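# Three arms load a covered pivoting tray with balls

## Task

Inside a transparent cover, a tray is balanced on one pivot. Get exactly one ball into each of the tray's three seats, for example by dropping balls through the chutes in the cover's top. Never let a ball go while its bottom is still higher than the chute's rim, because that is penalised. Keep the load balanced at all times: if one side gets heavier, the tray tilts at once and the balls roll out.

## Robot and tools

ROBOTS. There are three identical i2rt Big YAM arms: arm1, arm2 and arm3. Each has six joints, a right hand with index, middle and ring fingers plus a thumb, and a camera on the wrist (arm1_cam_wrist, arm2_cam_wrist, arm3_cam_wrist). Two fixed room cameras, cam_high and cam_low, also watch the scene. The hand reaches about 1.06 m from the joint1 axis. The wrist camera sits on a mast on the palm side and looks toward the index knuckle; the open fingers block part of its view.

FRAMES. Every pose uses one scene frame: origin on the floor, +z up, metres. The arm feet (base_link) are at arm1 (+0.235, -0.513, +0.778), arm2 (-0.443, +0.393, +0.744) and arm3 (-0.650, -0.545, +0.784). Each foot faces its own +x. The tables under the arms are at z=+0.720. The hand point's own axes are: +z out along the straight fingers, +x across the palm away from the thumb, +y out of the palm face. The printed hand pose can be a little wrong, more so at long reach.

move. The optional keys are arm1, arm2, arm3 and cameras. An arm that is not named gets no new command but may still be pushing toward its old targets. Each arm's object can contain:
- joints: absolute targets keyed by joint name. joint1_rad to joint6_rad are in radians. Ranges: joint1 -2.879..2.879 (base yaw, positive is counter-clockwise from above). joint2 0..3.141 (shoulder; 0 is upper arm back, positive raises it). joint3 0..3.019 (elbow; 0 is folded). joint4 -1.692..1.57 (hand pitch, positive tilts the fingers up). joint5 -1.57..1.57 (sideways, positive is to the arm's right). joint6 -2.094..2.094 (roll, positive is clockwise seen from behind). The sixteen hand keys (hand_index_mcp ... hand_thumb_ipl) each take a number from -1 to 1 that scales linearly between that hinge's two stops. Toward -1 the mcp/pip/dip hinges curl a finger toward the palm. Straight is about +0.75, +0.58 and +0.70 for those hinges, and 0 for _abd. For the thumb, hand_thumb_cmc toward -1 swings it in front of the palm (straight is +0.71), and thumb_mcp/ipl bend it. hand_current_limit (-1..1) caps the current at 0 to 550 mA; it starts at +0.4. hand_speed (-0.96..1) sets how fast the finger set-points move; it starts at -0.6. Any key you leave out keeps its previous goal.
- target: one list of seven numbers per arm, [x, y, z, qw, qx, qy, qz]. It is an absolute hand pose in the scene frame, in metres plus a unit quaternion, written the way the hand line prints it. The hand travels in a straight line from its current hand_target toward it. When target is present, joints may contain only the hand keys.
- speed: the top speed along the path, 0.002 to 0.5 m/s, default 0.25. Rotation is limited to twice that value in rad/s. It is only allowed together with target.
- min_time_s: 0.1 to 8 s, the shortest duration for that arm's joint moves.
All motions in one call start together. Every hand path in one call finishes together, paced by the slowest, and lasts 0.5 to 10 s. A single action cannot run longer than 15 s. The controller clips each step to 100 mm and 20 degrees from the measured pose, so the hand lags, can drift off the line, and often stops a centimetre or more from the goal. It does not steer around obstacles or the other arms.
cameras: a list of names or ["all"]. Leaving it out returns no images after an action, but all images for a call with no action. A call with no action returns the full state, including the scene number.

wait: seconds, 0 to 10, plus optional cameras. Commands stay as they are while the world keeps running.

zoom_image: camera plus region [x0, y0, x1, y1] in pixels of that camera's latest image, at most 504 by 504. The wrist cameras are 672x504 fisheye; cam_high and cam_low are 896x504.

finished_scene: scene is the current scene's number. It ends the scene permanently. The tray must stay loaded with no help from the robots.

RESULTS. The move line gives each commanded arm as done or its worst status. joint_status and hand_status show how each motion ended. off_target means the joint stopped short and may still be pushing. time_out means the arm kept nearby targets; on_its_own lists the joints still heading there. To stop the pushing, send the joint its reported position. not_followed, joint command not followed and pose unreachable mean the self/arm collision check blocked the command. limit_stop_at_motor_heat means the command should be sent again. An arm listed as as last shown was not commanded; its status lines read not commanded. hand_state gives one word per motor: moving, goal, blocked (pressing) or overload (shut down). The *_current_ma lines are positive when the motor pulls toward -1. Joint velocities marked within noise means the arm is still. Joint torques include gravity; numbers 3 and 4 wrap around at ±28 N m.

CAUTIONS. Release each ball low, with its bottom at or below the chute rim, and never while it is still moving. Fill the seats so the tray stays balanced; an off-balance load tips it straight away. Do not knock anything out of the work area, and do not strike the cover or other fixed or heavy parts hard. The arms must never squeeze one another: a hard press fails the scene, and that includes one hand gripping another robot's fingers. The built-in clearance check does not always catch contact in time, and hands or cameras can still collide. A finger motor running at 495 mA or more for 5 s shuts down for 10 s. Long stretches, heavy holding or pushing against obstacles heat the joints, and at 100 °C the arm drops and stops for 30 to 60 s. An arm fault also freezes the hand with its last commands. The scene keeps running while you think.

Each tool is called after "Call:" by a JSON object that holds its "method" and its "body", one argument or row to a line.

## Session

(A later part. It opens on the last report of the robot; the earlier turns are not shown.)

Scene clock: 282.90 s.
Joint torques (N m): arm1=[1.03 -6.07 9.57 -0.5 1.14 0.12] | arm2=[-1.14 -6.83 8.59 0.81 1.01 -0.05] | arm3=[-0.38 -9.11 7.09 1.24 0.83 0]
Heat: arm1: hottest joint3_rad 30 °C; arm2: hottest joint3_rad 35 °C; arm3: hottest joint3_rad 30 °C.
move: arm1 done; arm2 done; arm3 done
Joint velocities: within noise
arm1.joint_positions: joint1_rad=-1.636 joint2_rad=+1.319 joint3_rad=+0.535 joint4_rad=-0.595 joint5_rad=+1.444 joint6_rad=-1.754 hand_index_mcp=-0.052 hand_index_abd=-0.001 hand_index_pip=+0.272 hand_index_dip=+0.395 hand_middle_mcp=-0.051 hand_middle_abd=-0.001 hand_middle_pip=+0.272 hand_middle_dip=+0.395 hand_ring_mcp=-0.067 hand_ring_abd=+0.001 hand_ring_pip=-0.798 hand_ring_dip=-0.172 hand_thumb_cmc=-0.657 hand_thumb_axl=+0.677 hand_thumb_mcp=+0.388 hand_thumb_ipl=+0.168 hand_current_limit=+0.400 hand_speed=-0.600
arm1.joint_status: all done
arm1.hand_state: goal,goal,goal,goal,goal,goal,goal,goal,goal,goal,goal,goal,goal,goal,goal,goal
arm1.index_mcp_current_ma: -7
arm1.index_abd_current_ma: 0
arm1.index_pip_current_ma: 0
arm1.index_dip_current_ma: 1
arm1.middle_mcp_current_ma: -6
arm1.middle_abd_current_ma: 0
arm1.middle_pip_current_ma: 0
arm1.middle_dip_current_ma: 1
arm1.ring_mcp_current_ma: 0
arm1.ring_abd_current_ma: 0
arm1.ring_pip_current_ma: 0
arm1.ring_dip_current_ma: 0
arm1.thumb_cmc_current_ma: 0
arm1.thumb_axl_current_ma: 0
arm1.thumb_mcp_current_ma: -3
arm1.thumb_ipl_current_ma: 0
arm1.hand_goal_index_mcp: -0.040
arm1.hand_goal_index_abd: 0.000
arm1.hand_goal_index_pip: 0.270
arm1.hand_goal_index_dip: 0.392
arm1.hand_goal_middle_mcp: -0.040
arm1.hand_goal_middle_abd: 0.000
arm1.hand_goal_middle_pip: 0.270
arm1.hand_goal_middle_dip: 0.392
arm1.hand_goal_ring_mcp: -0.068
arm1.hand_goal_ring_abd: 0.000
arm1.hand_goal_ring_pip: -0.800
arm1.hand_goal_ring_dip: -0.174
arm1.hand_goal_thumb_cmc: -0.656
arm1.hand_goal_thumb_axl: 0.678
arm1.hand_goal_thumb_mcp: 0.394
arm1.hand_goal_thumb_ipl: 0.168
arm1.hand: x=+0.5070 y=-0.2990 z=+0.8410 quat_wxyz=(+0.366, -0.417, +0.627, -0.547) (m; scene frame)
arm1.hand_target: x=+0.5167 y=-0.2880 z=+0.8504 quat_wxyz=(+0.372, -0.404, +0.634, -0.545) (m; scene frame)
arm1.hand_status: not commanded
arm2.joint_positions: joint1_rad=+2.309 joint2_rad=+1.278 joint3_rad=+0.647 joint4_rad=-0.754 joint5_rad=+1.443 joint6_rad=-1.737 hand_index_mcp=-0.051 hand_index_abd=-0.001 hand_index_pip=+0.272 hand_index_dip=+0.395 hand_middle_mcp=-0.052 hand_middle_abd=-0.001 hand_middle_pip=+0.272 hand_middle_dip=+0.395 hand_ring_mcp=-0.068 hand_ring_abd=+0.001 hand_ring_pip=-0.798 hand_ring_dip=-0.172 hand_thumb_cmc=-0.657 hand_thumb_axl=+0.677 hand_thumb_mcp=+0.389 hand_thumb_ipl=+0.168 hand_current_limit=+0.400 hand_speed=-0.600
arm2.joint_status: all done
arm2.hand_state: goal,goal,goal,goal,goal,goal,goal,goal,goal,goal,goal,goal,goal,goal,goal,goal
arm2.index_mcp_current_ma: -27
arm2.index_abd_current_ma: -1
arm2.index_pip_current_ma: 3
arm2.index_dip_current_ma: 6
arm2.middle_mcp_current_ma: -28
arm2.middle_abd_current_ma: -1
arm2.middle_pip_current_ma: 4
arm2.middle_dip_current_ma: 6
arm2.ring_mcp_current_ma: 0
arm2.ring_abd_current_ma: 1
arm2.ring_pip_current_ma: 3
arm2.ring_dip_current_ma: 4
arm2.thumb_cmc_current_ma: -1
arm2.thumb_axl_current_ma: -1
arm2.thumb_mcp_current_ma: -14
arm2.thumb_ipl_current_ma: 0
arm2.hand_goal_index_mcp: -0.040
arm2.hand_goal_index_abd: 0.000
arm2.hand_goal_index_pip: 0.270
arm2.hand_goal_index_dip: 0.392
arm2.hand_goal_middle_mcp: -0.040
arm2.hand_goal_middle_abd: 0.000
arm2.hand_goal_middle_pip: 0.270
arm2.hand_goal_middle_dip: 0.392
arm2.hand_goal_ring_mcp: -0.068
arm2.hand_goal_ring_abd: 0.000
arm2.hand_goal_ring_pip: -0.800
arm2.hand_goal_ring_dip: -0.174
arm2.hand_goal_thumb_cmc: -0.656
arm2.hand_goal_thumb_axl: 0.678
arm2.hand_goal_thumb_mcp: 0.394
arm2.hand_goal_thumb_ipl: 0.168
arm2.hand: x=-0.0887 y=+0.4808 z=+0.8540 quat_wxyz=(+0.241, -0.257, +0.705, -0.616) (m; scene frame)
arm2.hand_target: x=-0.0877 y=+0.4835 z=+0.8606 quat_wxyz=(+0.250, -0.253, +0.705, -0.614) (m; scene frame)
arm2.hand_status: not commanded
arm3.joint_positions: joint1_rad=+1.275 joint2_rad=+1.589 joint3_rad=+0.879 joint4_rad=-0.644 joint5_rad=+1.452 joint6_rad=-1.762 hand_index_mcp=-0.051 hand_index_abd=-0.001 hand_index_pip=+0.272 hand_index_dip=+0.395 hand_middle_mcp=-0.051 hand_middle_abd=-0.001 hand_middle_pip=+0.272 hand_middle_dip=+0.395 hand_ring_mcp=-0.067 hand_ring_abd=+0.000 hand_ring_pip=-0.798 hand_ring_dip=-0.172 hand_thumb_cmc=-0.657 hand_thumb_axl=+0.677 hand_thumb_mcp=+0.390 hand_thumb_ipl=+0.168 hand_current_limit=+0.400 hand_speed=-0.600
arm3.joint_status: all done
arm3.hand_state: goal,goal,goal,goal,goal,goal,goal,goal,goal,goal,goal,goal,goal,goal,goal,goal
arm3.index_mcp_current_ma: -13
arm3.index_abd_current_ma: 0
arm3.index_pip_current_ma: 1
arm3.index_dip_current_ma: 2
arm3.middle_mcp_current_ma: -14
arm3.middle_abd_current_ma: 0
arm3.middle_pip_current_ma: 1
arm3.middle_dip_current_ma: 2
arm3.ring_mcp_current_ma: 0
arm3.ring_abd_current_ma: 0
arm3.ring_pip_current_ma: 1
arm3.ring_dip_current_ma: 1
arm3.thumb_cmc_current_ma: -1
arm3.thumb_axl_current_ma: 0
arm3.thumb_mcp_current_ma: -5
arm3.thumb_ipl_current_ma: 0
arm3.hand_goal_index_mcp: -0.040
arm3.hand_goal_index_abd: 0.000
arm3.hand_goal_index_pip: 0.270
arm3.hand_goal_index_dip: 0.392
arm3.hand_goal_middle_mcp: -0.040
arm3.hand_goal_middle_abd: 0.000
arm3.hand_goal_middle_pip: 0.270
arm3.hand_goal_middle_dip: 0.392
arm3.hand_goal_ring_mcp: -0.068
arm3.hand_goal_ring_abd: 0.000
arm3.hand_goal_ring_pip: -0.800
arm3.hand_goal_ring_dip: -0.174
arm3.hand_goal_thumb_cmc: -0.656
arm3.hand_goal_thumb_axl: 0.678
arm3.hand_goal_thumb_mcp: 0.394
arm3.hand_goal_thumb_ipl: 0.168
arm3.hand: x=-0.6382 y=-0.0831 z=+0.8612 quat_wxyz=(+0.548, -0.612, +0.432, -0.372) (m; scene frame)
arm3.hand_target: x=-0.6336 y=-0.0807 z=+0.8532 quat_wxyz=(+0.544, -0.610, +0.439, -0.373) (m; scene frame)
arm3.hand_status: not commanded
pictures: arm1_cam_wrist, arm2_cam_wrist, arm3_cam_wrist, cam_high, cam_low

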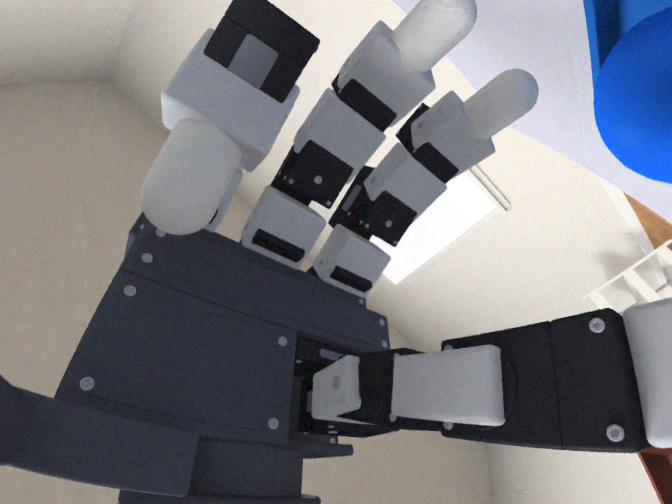

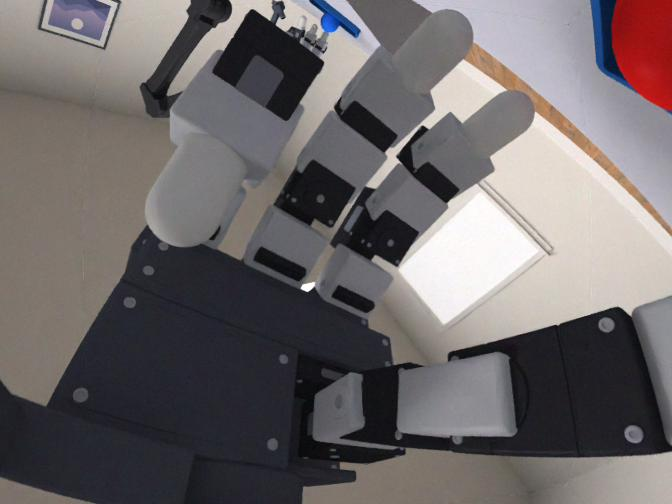

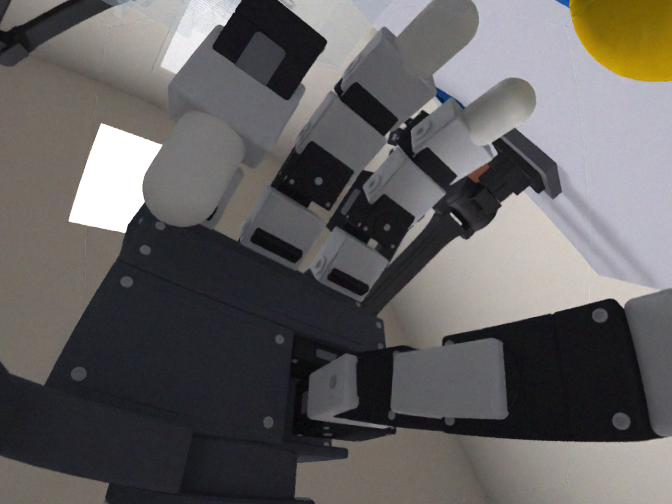

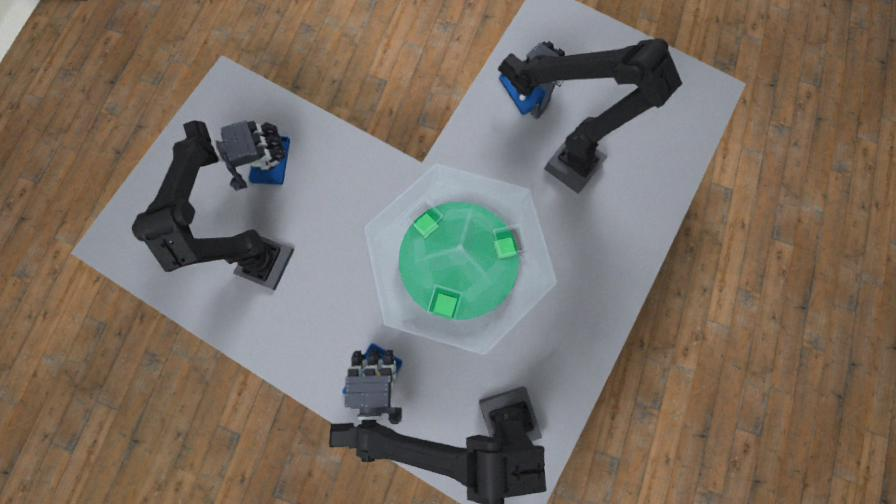

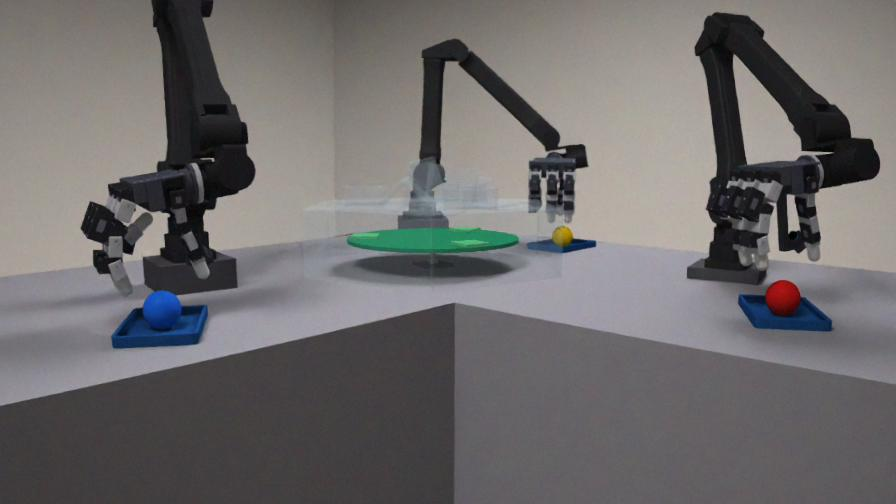

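Call:
{"method": "move", "body": {
  "cameras": ["all"]
}}

Scene clock: 296.40 s.
Joint torques (N m): arm1=[1.08 -5.95 9.58 -0.55 1.14 0.12] | arm2=[-1.14 -6.83 8.64 0.8 1.02 -0.04] | arm3=[-0.5 -9.05 7.06 1.28 0.83 0]
Heat: arm1: hottest joint3_rad 31 °C; arm2: hottest joint3_rad 35 °C; arm3: hottest joint3_rad 30 °C.
Joint velocities: within noise
arm1.joint_positions: joint1_rad=-1.636 joint2_rad=+1.319 joint3_rad=+0.535 joint4_rad=-0.595 joint5_rad=+1.444 joint6_rad=-1.754 hand_index_mcp=-0.052 hand_index_abd=-0.001 hand_index_pip=+0.272 hand_index_dip=+0.395 hand_middle_mcp=-0.051 hand_middle_abd=-0.001 hand_middle_pip=+0.272 hand_middle_dip=+0.395 hand_ring_mcp=-0.067 hand_ring_abd=+0.001 hand_ring_pip=-0.798 hand_ring_dip=-0.172 hand_thumb_cmc=-0.657 hand_thumb_axl=+0.677 hand_thumb_mcp=+0.388 hand_thumb_ipl=+0.168 hand_current_limit=+0.400 hand_speed=-0.600
arm1.joint_status: all done
arm1.hand_state: goal,goal,goal,goal,goal,goal,goal,goal,goal,goal,goal,goal,goal,goal,goal,goal
arm1.index_mcp_current_ma: -7
arm1.index_abd_current_ma: 0
arm1.index_pip_current_ma: 0
arm1.index_dip_current_ma: 1
arm1.middle_mcp_current_ma: -6
arm1.middle_abd_current_ma: 0
arm1.middle_pip_current_ma: 0
arm1.middle_dip_current_ma: 1
arm1.ring_mcp_current_ma: 0
arm1.ring_abd_current_ma: 0
arm1.ring_pip_current_ma: 0
arm1.ring_dip_current_ma: 0
arm1.thumb_cmc_current_ma: 0
arm1.thumb_axl_current_ma: 0
arm1.thumb_mcp_current_ma: -3
arm1.thumb_ipl_current_ma: 0
arm1.hand_goal_index_mcp: -0.040
arm1.hand_goal_index_abd: 0.000
arm1.hand_goal_index_pip: 0.270
arm1.hand_goal_index_dip: 0.392
arm1.hand_goal_middle_mcp: -0.040
arm1.hand_goal_middle_abd: 0.000
arm1.hand_goal_middle_pip: 0.270
arm1.hand_goal_middle_dip: 0.392
arm1.hand_goal_ring_mcp: -0.068
arm1.hand_goal_ring_abd: 0.000
arm1.hand_goal_ring_pip: -0.800
arm1.hand_goal_ring_dip: -0.174
arm1.hand_goal_thumb_cmc: -0.656
arm1.hand_goal_thumb_axl: 0.678
arm1.hand_goal_thumb_mcp: 0.394
arm1.hand_goal_thumb_ipl: 0.168
arm1.hand: x=+0.5070 y=-0.2989 z=+0.8411 quat_wxyz=(+0.367, -0.417, +0.627, -0.547) (m; scene frame)
arm1.hand_target: x=+0.5167 y=-0.2880 z=+0.8504 quat_wxyz=(+0.372, -0.404, +0.634, -0.545) (m; scene frame)
arm1.hand_status: not commanded
arm2.joint_positions: joint1_rad=+2.309 joint2_rad=+1.278 joint3_rad=+0.647 joint4_rad=-0.754 joint5_rad=+1.443 joint6_rad=-1.737 hand_index_mcp=-0.051 hand_index_abd=-0.001 hand_index_pip=+0.272 hand_index_dip=+0.395 hand_middle_mcp=-0.052 hand_middle_abd=-0.001 hand_middle_pip=+0.272 hand_middle_dip=+0.395 hand_ring_mcp=-0.068 hand_ring_abd=+0.001 hand_ring_pip=-0.798 hand_ring_dip=-0.172 hand_thumb_cmc=-0.657 hand_thumb_axl=+0.677 hand_thumb_mcp=+0.389 hand_thumb_ipl=+0.168 hand_current_limit=+0.400 hand_speed=-0.600
arm2.joint_status: all done
arm2.hand_state: goal,goal,goal,goal,goal,goal,goal,goal,goal,goal,goal,goal,goal,goal,goal,goal
arm2.index_mcp_current_ma: -27
arm2.index_abd_current_ma: -1
arm2.index_pip_current_ma: 3
arm2.index_dip_current_ma: 6
arm2.middle_mcp_current_ma: -28
arm2.middle_abd_current_ma: -1
arm2.middle_pip_current_ma: 4
arm2.middle_dip_current_ma: 6
arm2.ring_mcp_current_ma: 0
arm2.ring_abd_current_ma: 1
arm2.ring_pip_current_ma: 3
arm2.ring_dip_current_ma: 4
arm2.thumb_cmc_current_ma: -1
arm2.thumb_axl_current_ma: -1
arm2.thumb_mcp_current_ma: -14
arm2.thumb_ipl_current_ma: 0
arm2.hand_goal_index_mcp: -0.040
arm2.hand_goal_index_abd: 0.000
arm2.hand_goal_index_pip: 0.270
arm2.hand_goal_index_dip: 0.392
arm2.hand_goal_middle_mcp: -0.040
arm2.hand_goal_middle_abd: 0.000
arm2.hand_goal_middle_pip: 0.270
arm2.hand_goal_middle_dip: 0.392
arm2.hand_goal_ring_mcp: -0.068
arm2.hand_goal_ring_abd: 0.000
arm2.hand_goal_ring_pip: -0.800
arm2.hand_goal_ring_dip: -0.174
arm2.hand_goal_thumb_cmc: -0.656
arm2.hand_goal_thumb_axl: 0.678
arm2.hand_goal_thumb_mcp: 0.394
arm2.hand_goal_thumb_ipl: 0.168
arm2.hand: x=-0.0887 y=+0.4808 z=+0.8540 quat_wxyz=(+0.241, -0.257, +0.704, -0.616) (m; scene frame)
arm2.hand_target: x=-0.0877 y=+0.4835 z=+0.8606 quat_wxyz=(+0.250, -0.253, +0.705, -0.614) (m; scene frame)
arm2.hand_status: not commanded
arm3.joint_positions: joint1_rad=+1.275 joint2_rad=+1.589 joint3_rad=+0.879 joint4_rad=-0.644 joint5_rad=+1.452 joint6_rad=-1.762 hand_index_mcp=-0.051 hand_index_abd=-0.001 hand_index_pip=+0.272 hand_index_dip=+0.395 hand_middle_mcp=-0.051 hand_middle_abd=-0.001 hand_middle_pip=+0.272 hand_middle_dip=+0.395 hand_ring_mcp=-0.067 hand_ring_abd=+0.000 hand_ring_pip=-0.798 hand_ring_dip=-0.172 hand_thumb_cmc=-0.657 hand_thumb_axl=+0.677 hand_thumb_mcp=+0.390 hand_thumb_ipl=+0.168 hand_current_limit=+0.400 hand_speed=-0.600
arm3.joint_status: all done
arm3.hand_state: goal,goal,goal,goal,goal,goal,goal,goal,goal,goal,goal,goal,goal,goal,goal,goal
arm3.index_mcp_current_ma: -13
arm3.index_abd_current_ma: 0
arm3.index_pip_current_ma: 1
arm3.index_dip_current_ma: 2
arm3.middle_mcp_current_ma: -14
arm3.middle_abd_current_ma: 0
arm3.middle_pip_current_ma: 1
arm3.middle_dip_current_ma: 2
arm3.ring_mcp_current_ma: 0
arm3.ring_abd_current_ma: 0
arm3.ring_pip_current_ma: 1
arm3.ring_dip_current_ma: 1
arm3.thumb_cmc_current_ma: -1
arm3.thumb_axl_current_ma: 0
arm3.thumb_mcp_current_ma: -5
arm3.thumb_ipl_current_ma: 0
arm3.hand_goal_index_mcp: -0.040
arm3.hand_goal_index_abd: 0.000
arm3.hand_goal_index_pip: 0.270
arm3.hand_goal_index_dip: 0.392
arm3.hand_goal_middle_mcp: -0.040
arm3.hand_goal_middle_abd: 0.000
arm3.hand_goal_middle_pip: 0.270
arm3.hand_goal_middle_dip: 0.392
arm3.hand_goal_ring_mcp: -0.068
arm3.hand_goal_ring_abd: 0.000
arm3.hand_goal_ring_pip: -0.800
arm3.hand_goal_ring_dip: -0.174
arm3.hand_goal_thumb_cmc: -0.656
arm3.hand_goal_thumb_axl: 0.678
arm3.hand_goal_thumb_mcp: 0.394
arm3.hand_goal_thumb_ipl: 0.168
arm3.hand: x=-0.6382 y=-0.0831 z=+0.8612 quat_wxyz=(+0.548, -0.612, +0.432, -0.372) (m; scene frame)
arm3.hand_target: x=-0.6336 y=-0.0807 z=+0.8532 quat_wxyz=(+0.544, -0.610, +0.439, -0.373) (m; scene frame)
arm3.hand_status: not commanded
pictures: arm1_cam_wrist, arm2_cam_wrist, arm3_cam_wrist, cam_high, cam_low

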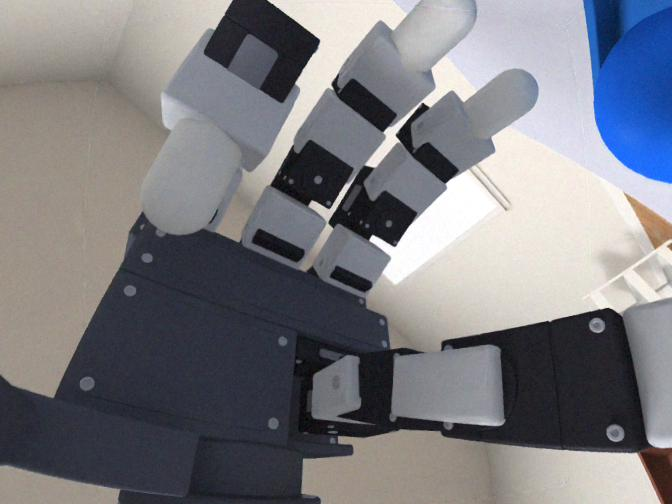

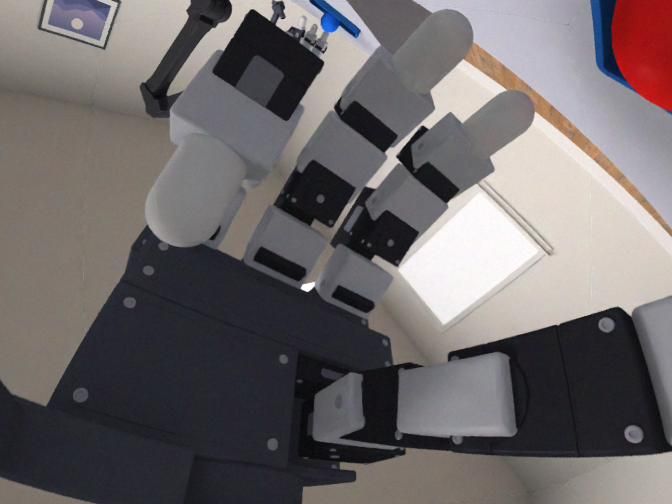

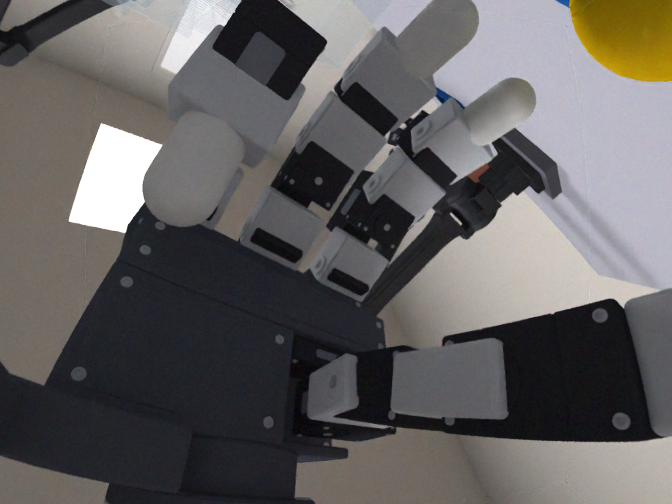

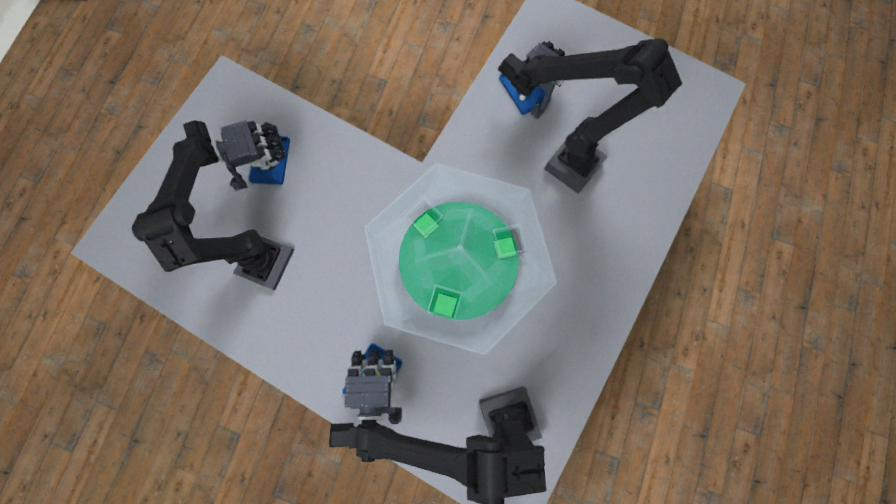

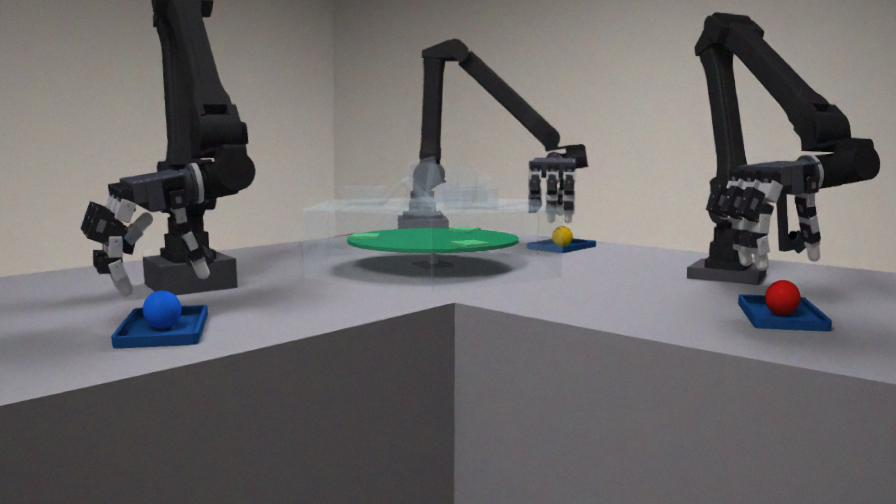

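Call:
{"method": "move", "body": {
  "arm1": {"joints":{"joint1_rad":-1.645,"joint2_rad":1.508,"joint3_rad":0.55,"joint4_rad":-0.407,"joint5_rad":1.4467,"joint6_rad":-1.7467},"min_time_s":2.5},
  "arm2": {"joints":{"joint1_rad":2.305,"joint2_rad":1.426,"joint3_rad":0.598,"joint4_rad":-0.563,"joint5_rad":1.4467,"joint6_rad":-1.7467},"min_time_s":2.5},
  "arm3": {"joints":{"joint1_rad":1.2285,"joint2_rad":1.757,"joint3_rad":0.865,"joint4_rad":-0.504,"joint5_rad":1.4467,"joint6_rad":-1.7467},"min_time_s":2.5},
  "cameras": ["all"]
}}

Scene clock: 349.83 s.
Joint torques (N m): arm1=[1.44 -6.89 6.38 0.24 0.88 0.11] | arm2=[-1.85 -5.48 7.31 0.84 1.01 -0.04] | arm3=[-0.5 -10.29 5.49 1.18 0.85 -0.02]
Heat: arm1: hottest joint3_rad 33 °C; arm2: hottest joint3_rad 34 °C; arm3: hottest joint3_rad 30 °C.
move: arm1 done; arm2 done; arm3 done
Joint velocities: within noise
arm1.joint_positions: joint1_rad=-1.636 joint2_rad=+1.491 joint3_rad=+0.535 joint4_rad=-0.419 joint5_rad=+1.450 joint6_rad=-1.754 hand_index_mcp=-0.052 hand_index_abd=-0.001 hand_index_pip=+0.271 hand_index_dip=+0.394 hand_middle_mcp=-0.051 hand_middle_abd=-0.008 hand_middle_pip=+0.266 hand_middle_dip=+0.388 hand_ring_mcp=-0.067 hand_ring_abd=+0.001 hand_ring_pip=-0.798 hand_ring_dip=-0.172 hand_thumb_cmc=-0.657 hand_thumb_axl=+0.677 hand_thumb_mcp=+0.388 hand_thumb_ipl=+0.168 hand_current_limit=+0.400 hand_speed=-0.600
arm1.joint_status: all done
arm1.hand_state: goal,goal,goal,goal,goal,goal,goal,goal,goal,goal,goal,goal,goal,goal,goal,goal
arm1.index_mcp_current_ma: -7
arm1.index_abd_current_ma: 0
arm1.index_pip_current_ma: 0
arm1.index_dip_current_ma: 0
arm1.middle_mcp_current_ma: -6
arm1.middle_abd_current_ma: -3
arm1.middle_pip_current_ma: -1
arm1.middle_dip_current_ma: -1
arm1.ring_mcp_current_ma: 0
arm1.ring_abd_current_ma: 0
arm1.ring_pip_current_ma: 0
arm1.ring_dip_current_ma: 0
arm1.thumb_cmc_current_ma: 0
arm1.thumb_axl_current_ma: 0
arm1.thumb_mcp_current_ma: -3
arm1.thumb_ipl_current_ma: 0
arm1.hand_goal_index_mcp: -0.040
arm1.hand_goal_index_abd: 0.000
arm1.hand_goal_index_pip: 0.270
arm1.hand_goal_index_dip: 0.392
arm1.hand_goal_middle_mcp: -0.040
arm1.hand_goal_middle_abd: 0.000
arm1.hand_goal_middle_pip: 0.270
arm1.hand_goal_middle_dip: 0.392
arm1.hand_goal_ring_mcp: -0.068
arm1.hand_goal_ring_abd: 0.000
arm1.hand_goal_ring_pip: -0.800
arm1.hand_goal_ring_dip: -0.174
arm1.hand_goal_thumb_cmc: -0.656
arm1.hand_goal_thumb_axl: 0.678
arm1.hand_goal_thumb_mcp: 0.394
arm1.hand_goal_thumb_ipl: 0.168
arm1.hand: x=+0.5139 y=-0.2844 z=+0.7989 quat_wxyz=(+0.368, -0.414, +0.626, -0.549) (m; scene frame)
arm1.hand_target: x=+0.5190 y=-0.2788 z=+0.7979 quat_wxyz=(+0.371, -0.407, +0.632, -0.545) (m; scene frame)
arm1.hand_status: not commanded
arm2.joint_positions: joint1_rad=+2.309 joint2_rad=+1.415 joint3_rad=+0.598 joint4_rad=-0.573 joint5_rad=+1.443 joint6_rad=-1.737 hand_index_mcp=-0.051 hand_index_abd=-0.001 hand_index_pip=+0.272 hand_index_dip=+0.395 hand_middle_mcp=-0.052 hand_middle_abd=-0.001 hand_middle_pip=+0.272 hand_middle_dip=+0.395 hand_ring_mcp=-0.068 hand_ring_abd=+0.001 hand_ring_pip=-0.798 hand_ring_dip=-0.172 hand_thumb_cmc=-0.657 hand_thumb_axl=+0.677 hand_thumb_mcp=+0.389 hand_thumb_ipl=+0.168 hand_current_limit=+0.400 hand_speed=-0.600
arm2.joint_status: all done
arm2.hand_state: goal,goal,goal,goal,goal,goal,goal,goal,goal,goal,goal,goal,goal,goal,goal,goal
arm2.index_mcp_current_ma: -27
arm2.index_abd_current_ma: -1
arm2.index_pip_current_ma: 3
arm2.index_dip_current_ma: 6
arm2.middle_mcp_current_ma: -28
arm2.middle_abd_current_ma: -1
arm2.middle_pip_current_ma: 4
arm2.middle_dip_current_ma: 6
arm2.ring_mcp_current_ma: 0
arm2.ring_abd_current_ma: 1
arm2.ring_pip_current_ma: 3
arm2.ring_dip_current_ma: 4
arm2.thumb_cmc_current_ma: -1
arm2.thumb_axl_current_ma: -1
arm2.thumb_mcp_current_ma: -14
arm2.thumb_ipl_current_ma: 0
arm2.hand_goal_index_mcp: -0.040
arm2.hand_goal_index_abd: 0.000
arm2.hand_goal_index_pip: 0.270
arm2.hand_goal_index_dip: 0.392
arm2.hand_goal_middle_mcp: -0.040
arm2.hand_goal_middle_abd: 0.000
arm2.hand_goal_middle_pip: 0.270
arm2.hand_goal_middle_dip: 0.392
arm2.hand_goal_ring_mcp: -0.068
arm2.hand_goal_ring_abd: 0.000
arm2.hand_goal_ring_pip: -0.800
arm2.hand_goal_ring_dip: -0.174
arm2.hand_goal_thumb_cmc: -0.656
arm2.hand_goal_thumb_axl: 0.678
arm2.hand_goal_thumb_mcp: 0.394
arm2.hand_goal_thumb_ipl: 0.168
arm2.hand: x=-0.0851 y=+0.4837 z=+0.8031 quat_wxyz=(+0.239, -0.259, +0.704, -0.617) (m; scene frame)
arm2.hand_target: x=-0.0842 y=+0.4820 z=+0.8006 quat_wxyz=(+0.235, -0.260, +0.702, -0.620) (m; scene frame)
arm2.hand_status: not commanded
arm3.joint_positions: joint1_rad=+1.242 joint2_rad=+1.736 joint3_rad=+0.869 joint4_rad=-0.514 joint5_rad=+1.452 joint6_rad=-1.762 hand_index_mcp=-0.051 hand_index_abd=-0.001 hand_index_pip=+0.272 hand_index_dip=+0.395 hand_middle_mcp=-0.051 hand_middle_abd=-0.001 hand_middle_pip=+0.272 hand_middle_dip=+0.395 hand_ring_mcp=-0.067 hand_ring_abd=+0.000 hand_ring_pip=-0.798 hand_ring_dip=-0.172 hand_thumb_cmc=-0.657 hand_thumb_axl=+0.677 hand_thumb_mcp=+0.390 hand_thumb_ipl=+0.168 hand_current_limit=+0.400 hand_speed=-0.600
arm3.joint_status: all done
arm3.hand_state: goal,goal,goal,goal,goal,goal,goal,goal,goal,goal,goal,goal,goal,goal,goal,goal
arm3.index_mcp_current_ma: -13
arm3.index_abd_current_ma: 0
arm3.index_pip_current_ma: 1
arm3.index_dip_current_ma: 2
arm3.middle_mcp_current_ma: -14
arm3.middle_abd_current_ma: 0
arm3.middle_pip_current_ma: 1
arm3.middle_dip_current_ma: 2
arm3.ring_mcp_current_ma: 0
arm3.ring_abd_current_ma: 0
arm3.ring_pip_current_ma: 1
arm3.ring_dip_current_ma: 1
arm3.thumb_cmc_current_ma: -1
arm3.thumb_axl_current_ma: 0
arm3.thumb_mcp_current_ma: -5
arm3.thumb_ipl_current_ma: 0
arm3.hand_goal_index_mcp: -0.040
arm3.hand_goal_index_abd: 0.000
arm3.hand_goal_index_pip: 0.270
arm3.hand_goal_index_dip: 0.392
arm3.hand_goal_middle_mcp: -0.040
arm3.hand_goal_middle_abd: 0.000
arm3.hand_goal_middle_pip: 0.270
arm3.hand_goal_middle_dip: 0.392
arm3.hand_goal_ring_mcp: -0.068
arm3.hand_goal_ring_abd: 0.000
arm3.hand_goal_ring_pip: -0.800
arm3.hand_goal_ring_dip: -0.174
arm3.hand_goal_thumb_cmc: -0.656
arm3.hand_goal_thumb_axl: 0.678
arm3.hand_goal_thumb_mcp: 0.394
arm3.hand_goal_thumb_ipl: 0.168
arm3.hand: x=-0.6251 y=-0.0777 z=+0.8026 quat_wxyz=(+0.535, -0.610, +0.435, -0.390) (m; scene frame)
arm3.hand_target: x=-0.6191 y=-0.0792 z=+0.7928 quat_wxyz=(+0.531, -0.609, +0.440, -0.392) (m; scene frame)
arm3.hand_status: not commanded
pictures: arm1_cam_wrist, arm2_cam_wrist, arm3_cam_wrist, cam_high, cam_low

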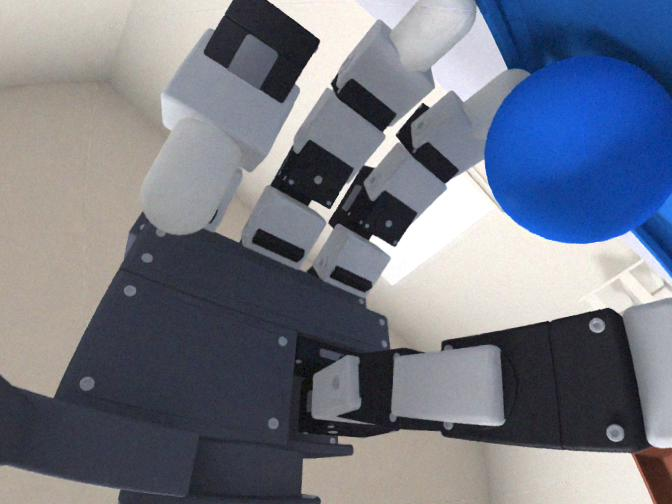

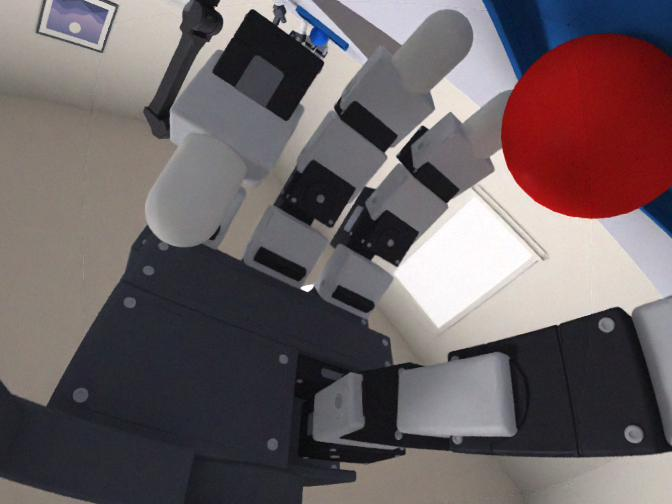

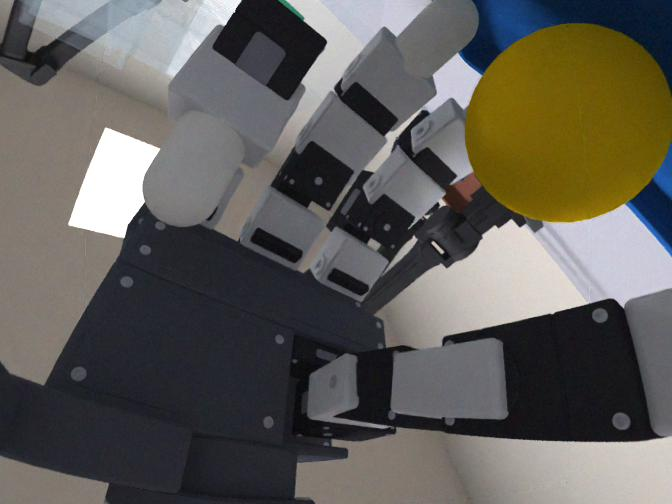

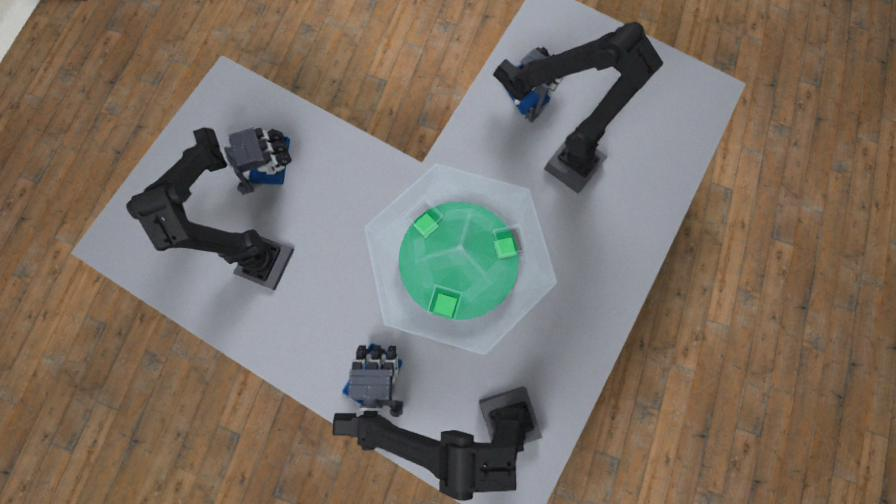

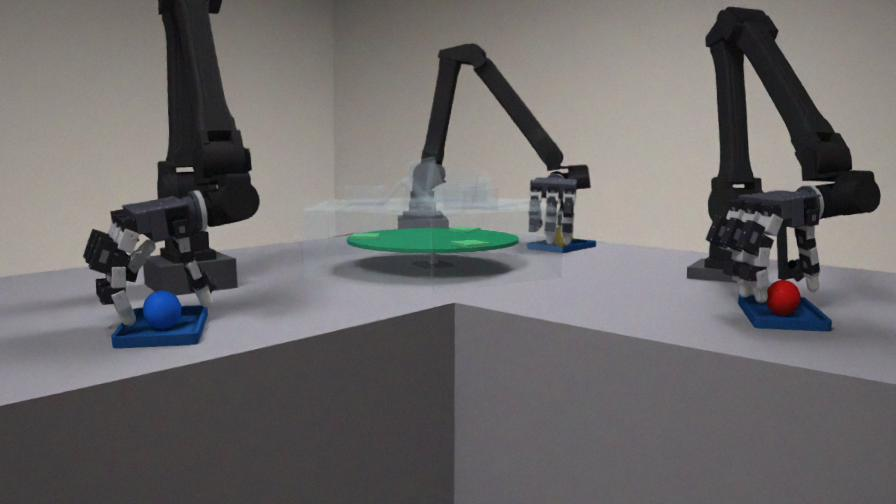

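Call:
{"method": "zoom_image", "body": {
  "camera": "cam_low",
  "region": [680, 180, 880, 340]
}}

Call:
{"method": "zoom_image", "body": {
  "camera": "cam_low",
  "region": [70, 190, 270, 350]
}}

Call:
{"method": "zoom_image", "body": {
  "camera": "cam_low",
  "region": [500, 150, 640, 262]
}}

Scaled by 2.520 from the camera's 896x504 image, which has a finer 1280x720 frame.

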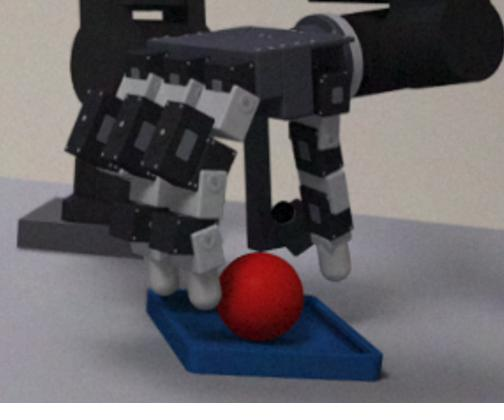

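Scaled by 2.520 from the camera's 896x504 image, which has a finer 1280x720 frame.

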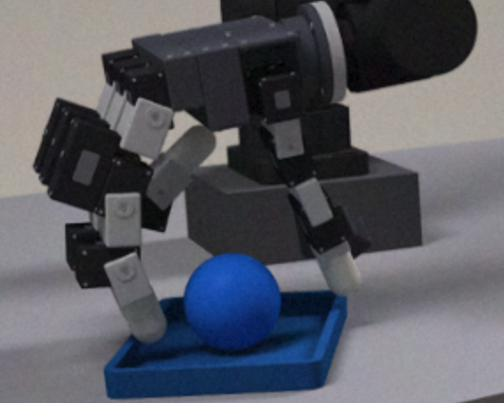

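Scaled by 3.600 from the camera's 896x504 image, which has a finer 1280x720 frame.

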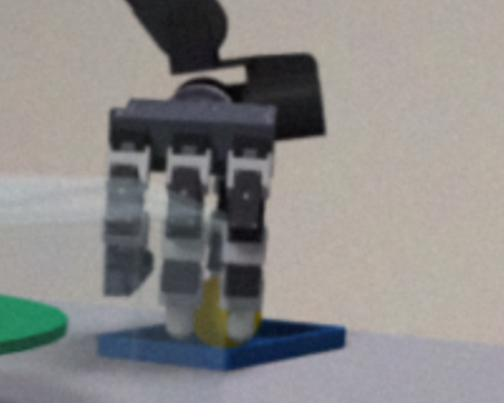

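Call:
{"method": "move", "body": {
  "arm1": {"joints":{"joint1_rad":-1.663,"joint2_rad":1.536,"joint3_rad":0.575,"joint4_rad":-0.404},"min_time_s":1},
  "arm2": {"joints":{"joint1_rad":2.262,"joint2_rad":1.492,"joint3_rad":0.640,"joint4_rad":-0.54},"min_time_s":1},
  "arm3": {"joints":{"joint1_rad":1.206,"joint2_rad":1.791,"joint3_rad":0.898,"joint4_rad":-0.503},"min_time_s":1},
  "cameras": ["all"]
}}

Call:
{"method": "zoom_image", "body": {
  "camera": "cam_low",
  "region": [680, 180, 880, 340]
}}

Call:
{"method": "zoom_image", "body": {
  "camera": "cam_low",
  "region": [70, 190, 270, 350]
}}

Call:
{"method": "zoom_image", "body": {
  "camera": "cam_low",
  "region": [500, 150, 640, 262]
}}

Scene clock: 383.53 s.
Joint torques (N m): arm1=[0.91 -6.42 7.28 0.23 0.54 0.11] | arm2=[-2.32 -5.07 9.99 0.8 0.71 -0.05] | arm3=[-0.56 -9.93 7.84 1.16 0.84 -0.03]
Heat: arm1: hottest joint3_rad 31 °C; arm2: hottest joint3_rad 33 °C; arm3: hottest joint3_rad 30 °C.
move: arm1 done; arm2 done; arm3 done
Joint velocities: within noise
arm1.joint_positions: joint1_rad=-1.648 joint2_rad=+1.510 joint3_rad=+0.549 joint4_rad=-0.416 joint5_rad=+1.459 joint6_rad=-1.754 hand_index_mcp=-0.060 hand_index_abd=-0.006 hand_index_pip=+0.258 hand_index_dip=+0.385 hand_middle_mcp=-0.054 hand_middle_abd=-0.017 hand_middle_pip=+0.255 hand_middle_dip=+0.379 hand_ring_mcp=-0.067 hand_ring_abd=+0.001 hand_ring_pip=-0.798 hand_ring_dip=-0.172 hand_thumb_cmc=-0.657 hand_thumb_axl=+0.677 hand_thumb_mcp=+0.388 hand_thumb_ipl=+0.168 hand_current_limit=+0.400 hand_speed=-0.600
arm1.joint_status: all done
arm1.hand_state: goal,goal,goal,goal,goal,goal,goal,goal,goal,goal,goal,goal,goal,goal,goal,goal
arm1.index_mcp_current_ma: -17
arm1.index_abd_current_ma: -2
arm1.index_pip_current_ma: -7
arm1.index_dip_current_ma: -3
arm1.middle_mcp_current_ma: -10
arm1.middle_abd_current_ma: -9
arm1.middle_pip_current_ma: -9
arm1.middle_dip_current_ma: -8
arm1.ring_mcp_current_ma: 0
arm1.ring_abd_current_ma: 0
arm1.ring_pip_current_ma: 0
arm1.ring_dip_current_ma: 0
arm1.thumb_cmc_current_ma: 0
arm1.thumb_axl_current_ma: 0
arm1.thumb_mcp_current_ma: -3
arm1.thumb_ipl_current_ma: 0
arm1.hand_goal_index_mcp: -0.040
arm1.hand_goal_index_abd: 0.000
arm1.hand_goal_index_pip: 0.270
arm1.hand_goal_index_dip: 0.392
arm1.hand_goal_middle_mcp: -0.040
arm1.hand_goal_middle_abd: 0.000
arm1.hand_goal_middle_pip: 0.270
arm1.hand_goal_middle_dip: 0.392
arm1.hand_goal_ring_mcp: -0.068
arm1.hand_goal_ring_abd: 0.000
arm1.hand_goal_ring_pip: -0.800
arm1.hand_goal_ring_dip: -0.174
arm1.hand_goal_thumb_cmc: -0.656
arm1.hand_goal_thumb_axl: 0.678
arm1.hand_goal_thumb_mcp: 0.394
arm1.hand_goal_thumb_ipl: 0.168
arm1.hand: x=+0.5194 y=-0.2834 z=+0.7983 quat_wxyz=(+0.366, -0.409, +0.626, -0.554) (m; scene frame)
arm1.hand_target: x=+0.5273 y=-0.2751 z=+0.7958 quat_wxyz=(+0.366, -0.401, +0.635, -0.549) (m; scene frame)
arm1.hand_status: not commanded
arm2.joint_positions: joint1_rad=+2.273 joint2_rad=+1.470 joint3_rad=+0.606 joint4_rad=-0.552 joint5_rad=+1.452 joint6_rad=-1.737 hand_index_mcp=-0.067 hand_index_abd=-0.018 hand_index_pip=+0.251 hand_index_dip=+0.378 hand_middle_mcp=-0.052 hand_middle_abd=-0.001 hand_middle_pip=+0.272 hand_middle_dip=+0.395 hand_ring_mcp=-0.068 hand_ring_abd=+0.001 hand_ring_pip=-0.798 hand_ring_dip=-0.172 hand_thumb_cmc=-0.657 hand_thumb_axl=+0.677 hand_thumb_mcp=+0.389 hand_thumb_ipl=+0.168 hand_current_limit=+0.400 hand_speed=-0.600
arm2.joint_status: all done
arm2.hand_state: blocked,goal,goal,goal,goal,goal,goal,goal,goal,goal,goal,goal,goal,goal,goal,goal
arm2.index_mcp_current_ma: -79
arm2.index_abd_current_ma: -39
arm2.index_pip_current_ma: -48
arm2.index_dip_current_ma: -34
arm2.middle_mcp_current_ma: -28
arm2.middle_abd_current_ma: -1
arm2.middle_pip_current_ma: 4
arm2.middle_dip_current_ma: 6
arm2.ring_mcp_current_ma: 0
arm2.ring_abd_current_ma: 1
arm2.ring_pip_current_ma: 3
arm2.ring_dip_current_ma: 4
arm2.thumb_cmc_current_ma: -1
arm2.thumb_axl_current_ma: -1
arm2.thumb_mcp_current_ma: -14
arm2.thumb_ipl_current_ma: 0
arm2.hand_goal_index_mcp: -0.040
arm2.hand_goal_index_abd: 0.000
arm2.hand_goal_index_pip: 0.270
arm2.hand_goal_index_dip: 0.392
arm2.hand_goal_middle_mcp: -0.040
arm2.hand_goal_middle_abd: 0.000
arm2.hand_goal_middle_pip: 0.270
arm2.hand_goal_middle_dip: 0.392
arm2.hand_goal_ring_mcp: -0.068
arm2.hand_goal_ring_abd: 0.000
arm2.hand_goal_ring_pip: -0.800
arm2.hand_goal_ring_dip: -0.174
arm2.hand_goal_thumb_cmc: -0.656
arm2.hand_goal_thumb_axl: 0.678
arm2.hand_goal_thumb_mcp: 0.394
arm2.hand_goal_thumb_ipl: 0.168
arm2.hand: x=-0.0789 y=+0.4720 z=+0.7906 quat_wxyz=(+0.219, -0.253, +0.703, -0.627) (m; scene frame)
arm2.hand_target: x=-0.0663 y=+0.4774 z=+0.7925 quat_wxyz=(+0.221, -0.246, +0.707, -0.625) (m; scene frame)
arm2.hand_status: not commanded
arm3.joint_positions: joint1_rad=+1.221 joint2_rad=+1.765 joint3_rad=+0.872 joint4_rad=-0.513 joint5_rad=+1.452 joint6_rad=-1.760 hand_index_mcp=-0.051 hand_index_abd=-0.006 hand_index_pip=+0.265 hand_index_dip=+0.389 hand_middle_mcp=-0.051 hand_middle_abd=-0.001 hand_middle_pip=+0.272 hand_middle_dip=+0.395 hand_ring_mcp=-0.067 hand_ring_abd=+0.000 hand_ring_pip=-0.798 hand_ring_dip=-0.172 hand_thumb_cmc=-0.657 hand_thumb_axl=+0.677 hand_thumb_mcp=+0.390 hand_thumb_ipl=+0.168 hand_current_limit=+0.400 hand_speed=-0.600
arm3.joint_status: all done
arm3.hand_state: goal,goal,goal,goal,goal,goal,goal,goal,goal,goal,goal,goal,goal,goal,goal,goal
arm3.index_mcp_current_ma: -13
arm3.index_abd_current_ma: -4
arm3.index_pip_current_ma: -4
arm3.index_dip_current_ma: -2
arm3.middle_mcp_current_ma: -13
arm3.middle_abd_current_ma: 0
arm3.middle_pip_current_ma: 1
arm3.middle_dip_current_ma: 2
arm3.ring_mcp_current_ma: 0
arm3.ring_abd_current_ma: 0
arm3.ring_pip_current_ma: 1
arm3.ring_dip_current_ma: 1
arm3.thumb_cmc_current_ma: -1
arm3.thumb_axl_current_ma: 0
arm3.thumb_mcp_current_ma: -5
arm3.thumb_ipl_current_ma: 0
arm3.hand_goal_index_mcp: -0.040
arm3.hand_goal_index_abd: 0.000
arm3.hand_goal_index_pip: 0.270
arm3.hand_goal_index_dip: 0.392
arm3.hand_goal_middle_mcp: -0.040
arm3.hand_goal_middle_abd: 0.000
arm3.hand_goal_middle_pip: 0.270
arm3.hand_goal_middle_dip: 0.392
arm3.hand_goal_ring_mcp: -0.068
arm3.hand_goal_ring_abd: 0.000
arm3.hand_goal_ring_pip: -0.800
arm3.hand_goal_ring_dip: -0.174
arm3.hand_goal_thumb_cmc: -0.656
arm3.hand_goal_thumb_axl: 0.678
arm3.hand_goal_thumb_mcp: 0.394
arm3.hand_goal_thumb_ipl: 0.168
arm3.hand: x=-0.6148 y=-0.0798 z=+0.7916 quat_wxyz=(+0.526, -0.610, +0.435, -0.402) (m; scene frame)
arm3.hand_target: x=-0.6118 y=-0.0685 z=+0.7876 quat_wxyz=(+0.526, -0.604, +0.447, -0.398) (m; scene frame)
arm3.hand_status: not commanded
pictures: arm1_cam_wrist, arm2_cam_wrist, arm3_cam_wrist, cam_high, cam_low

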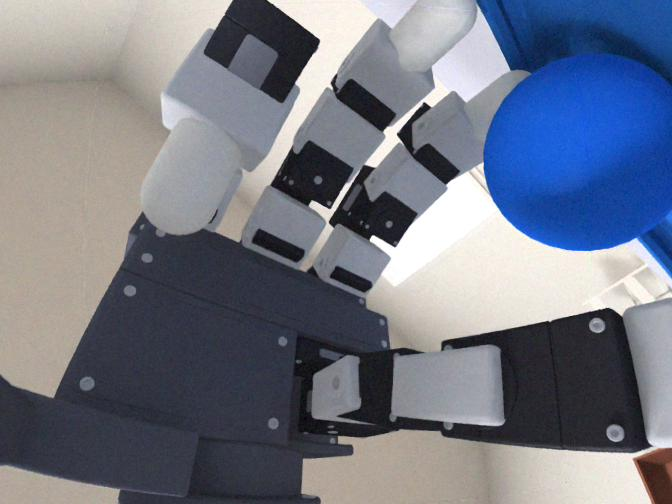

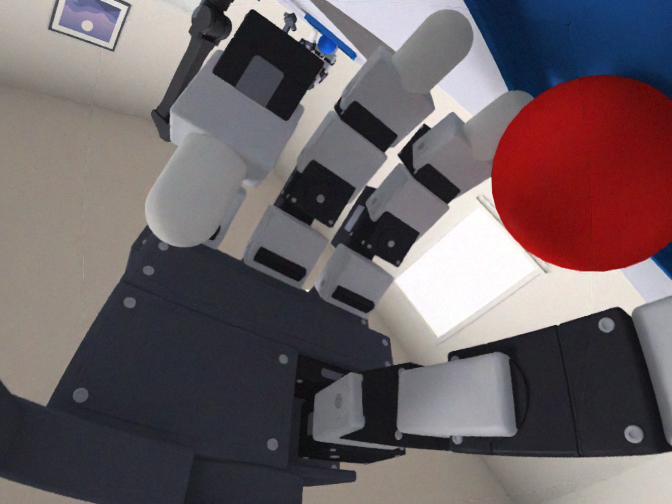

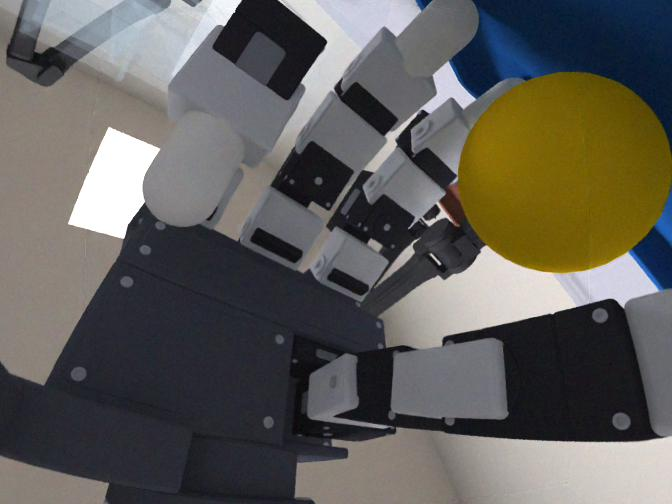

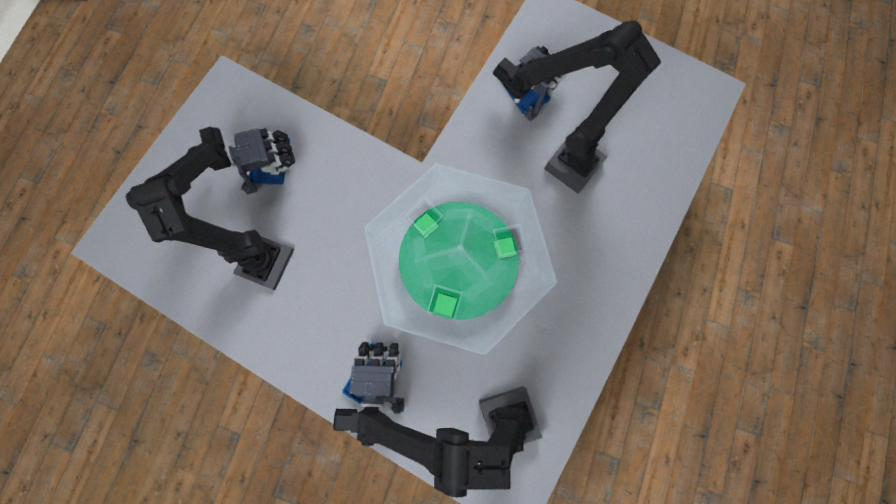

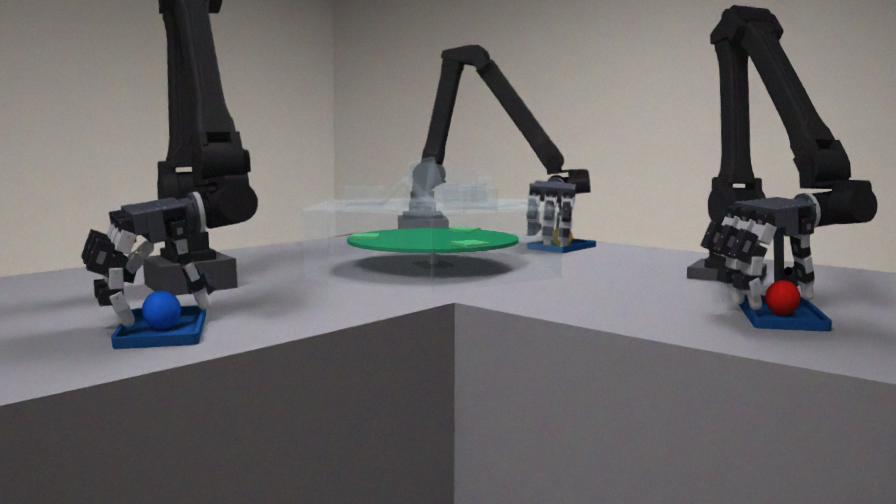

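Scaled by 2.520 from the camera's 896x504 image, which has a finer 1280x720 frame.

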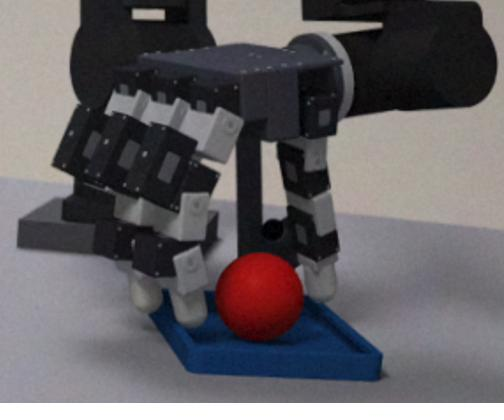

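Scaled by 2.520 from the camera's 896x504 image, which has a finer 1280x720 frame.

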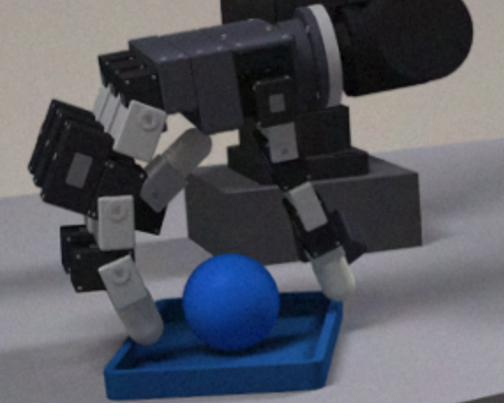

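Scaled by 3.600 from the camera's 896x504 image, which has a finer 1280x720 frame.

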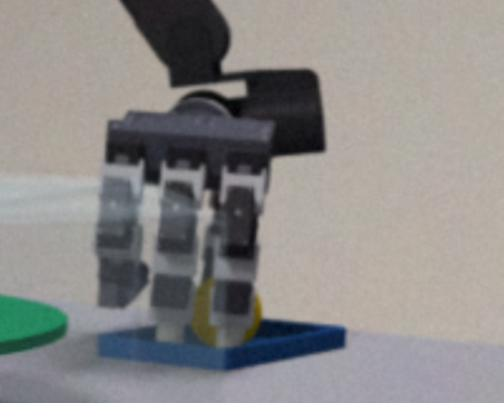

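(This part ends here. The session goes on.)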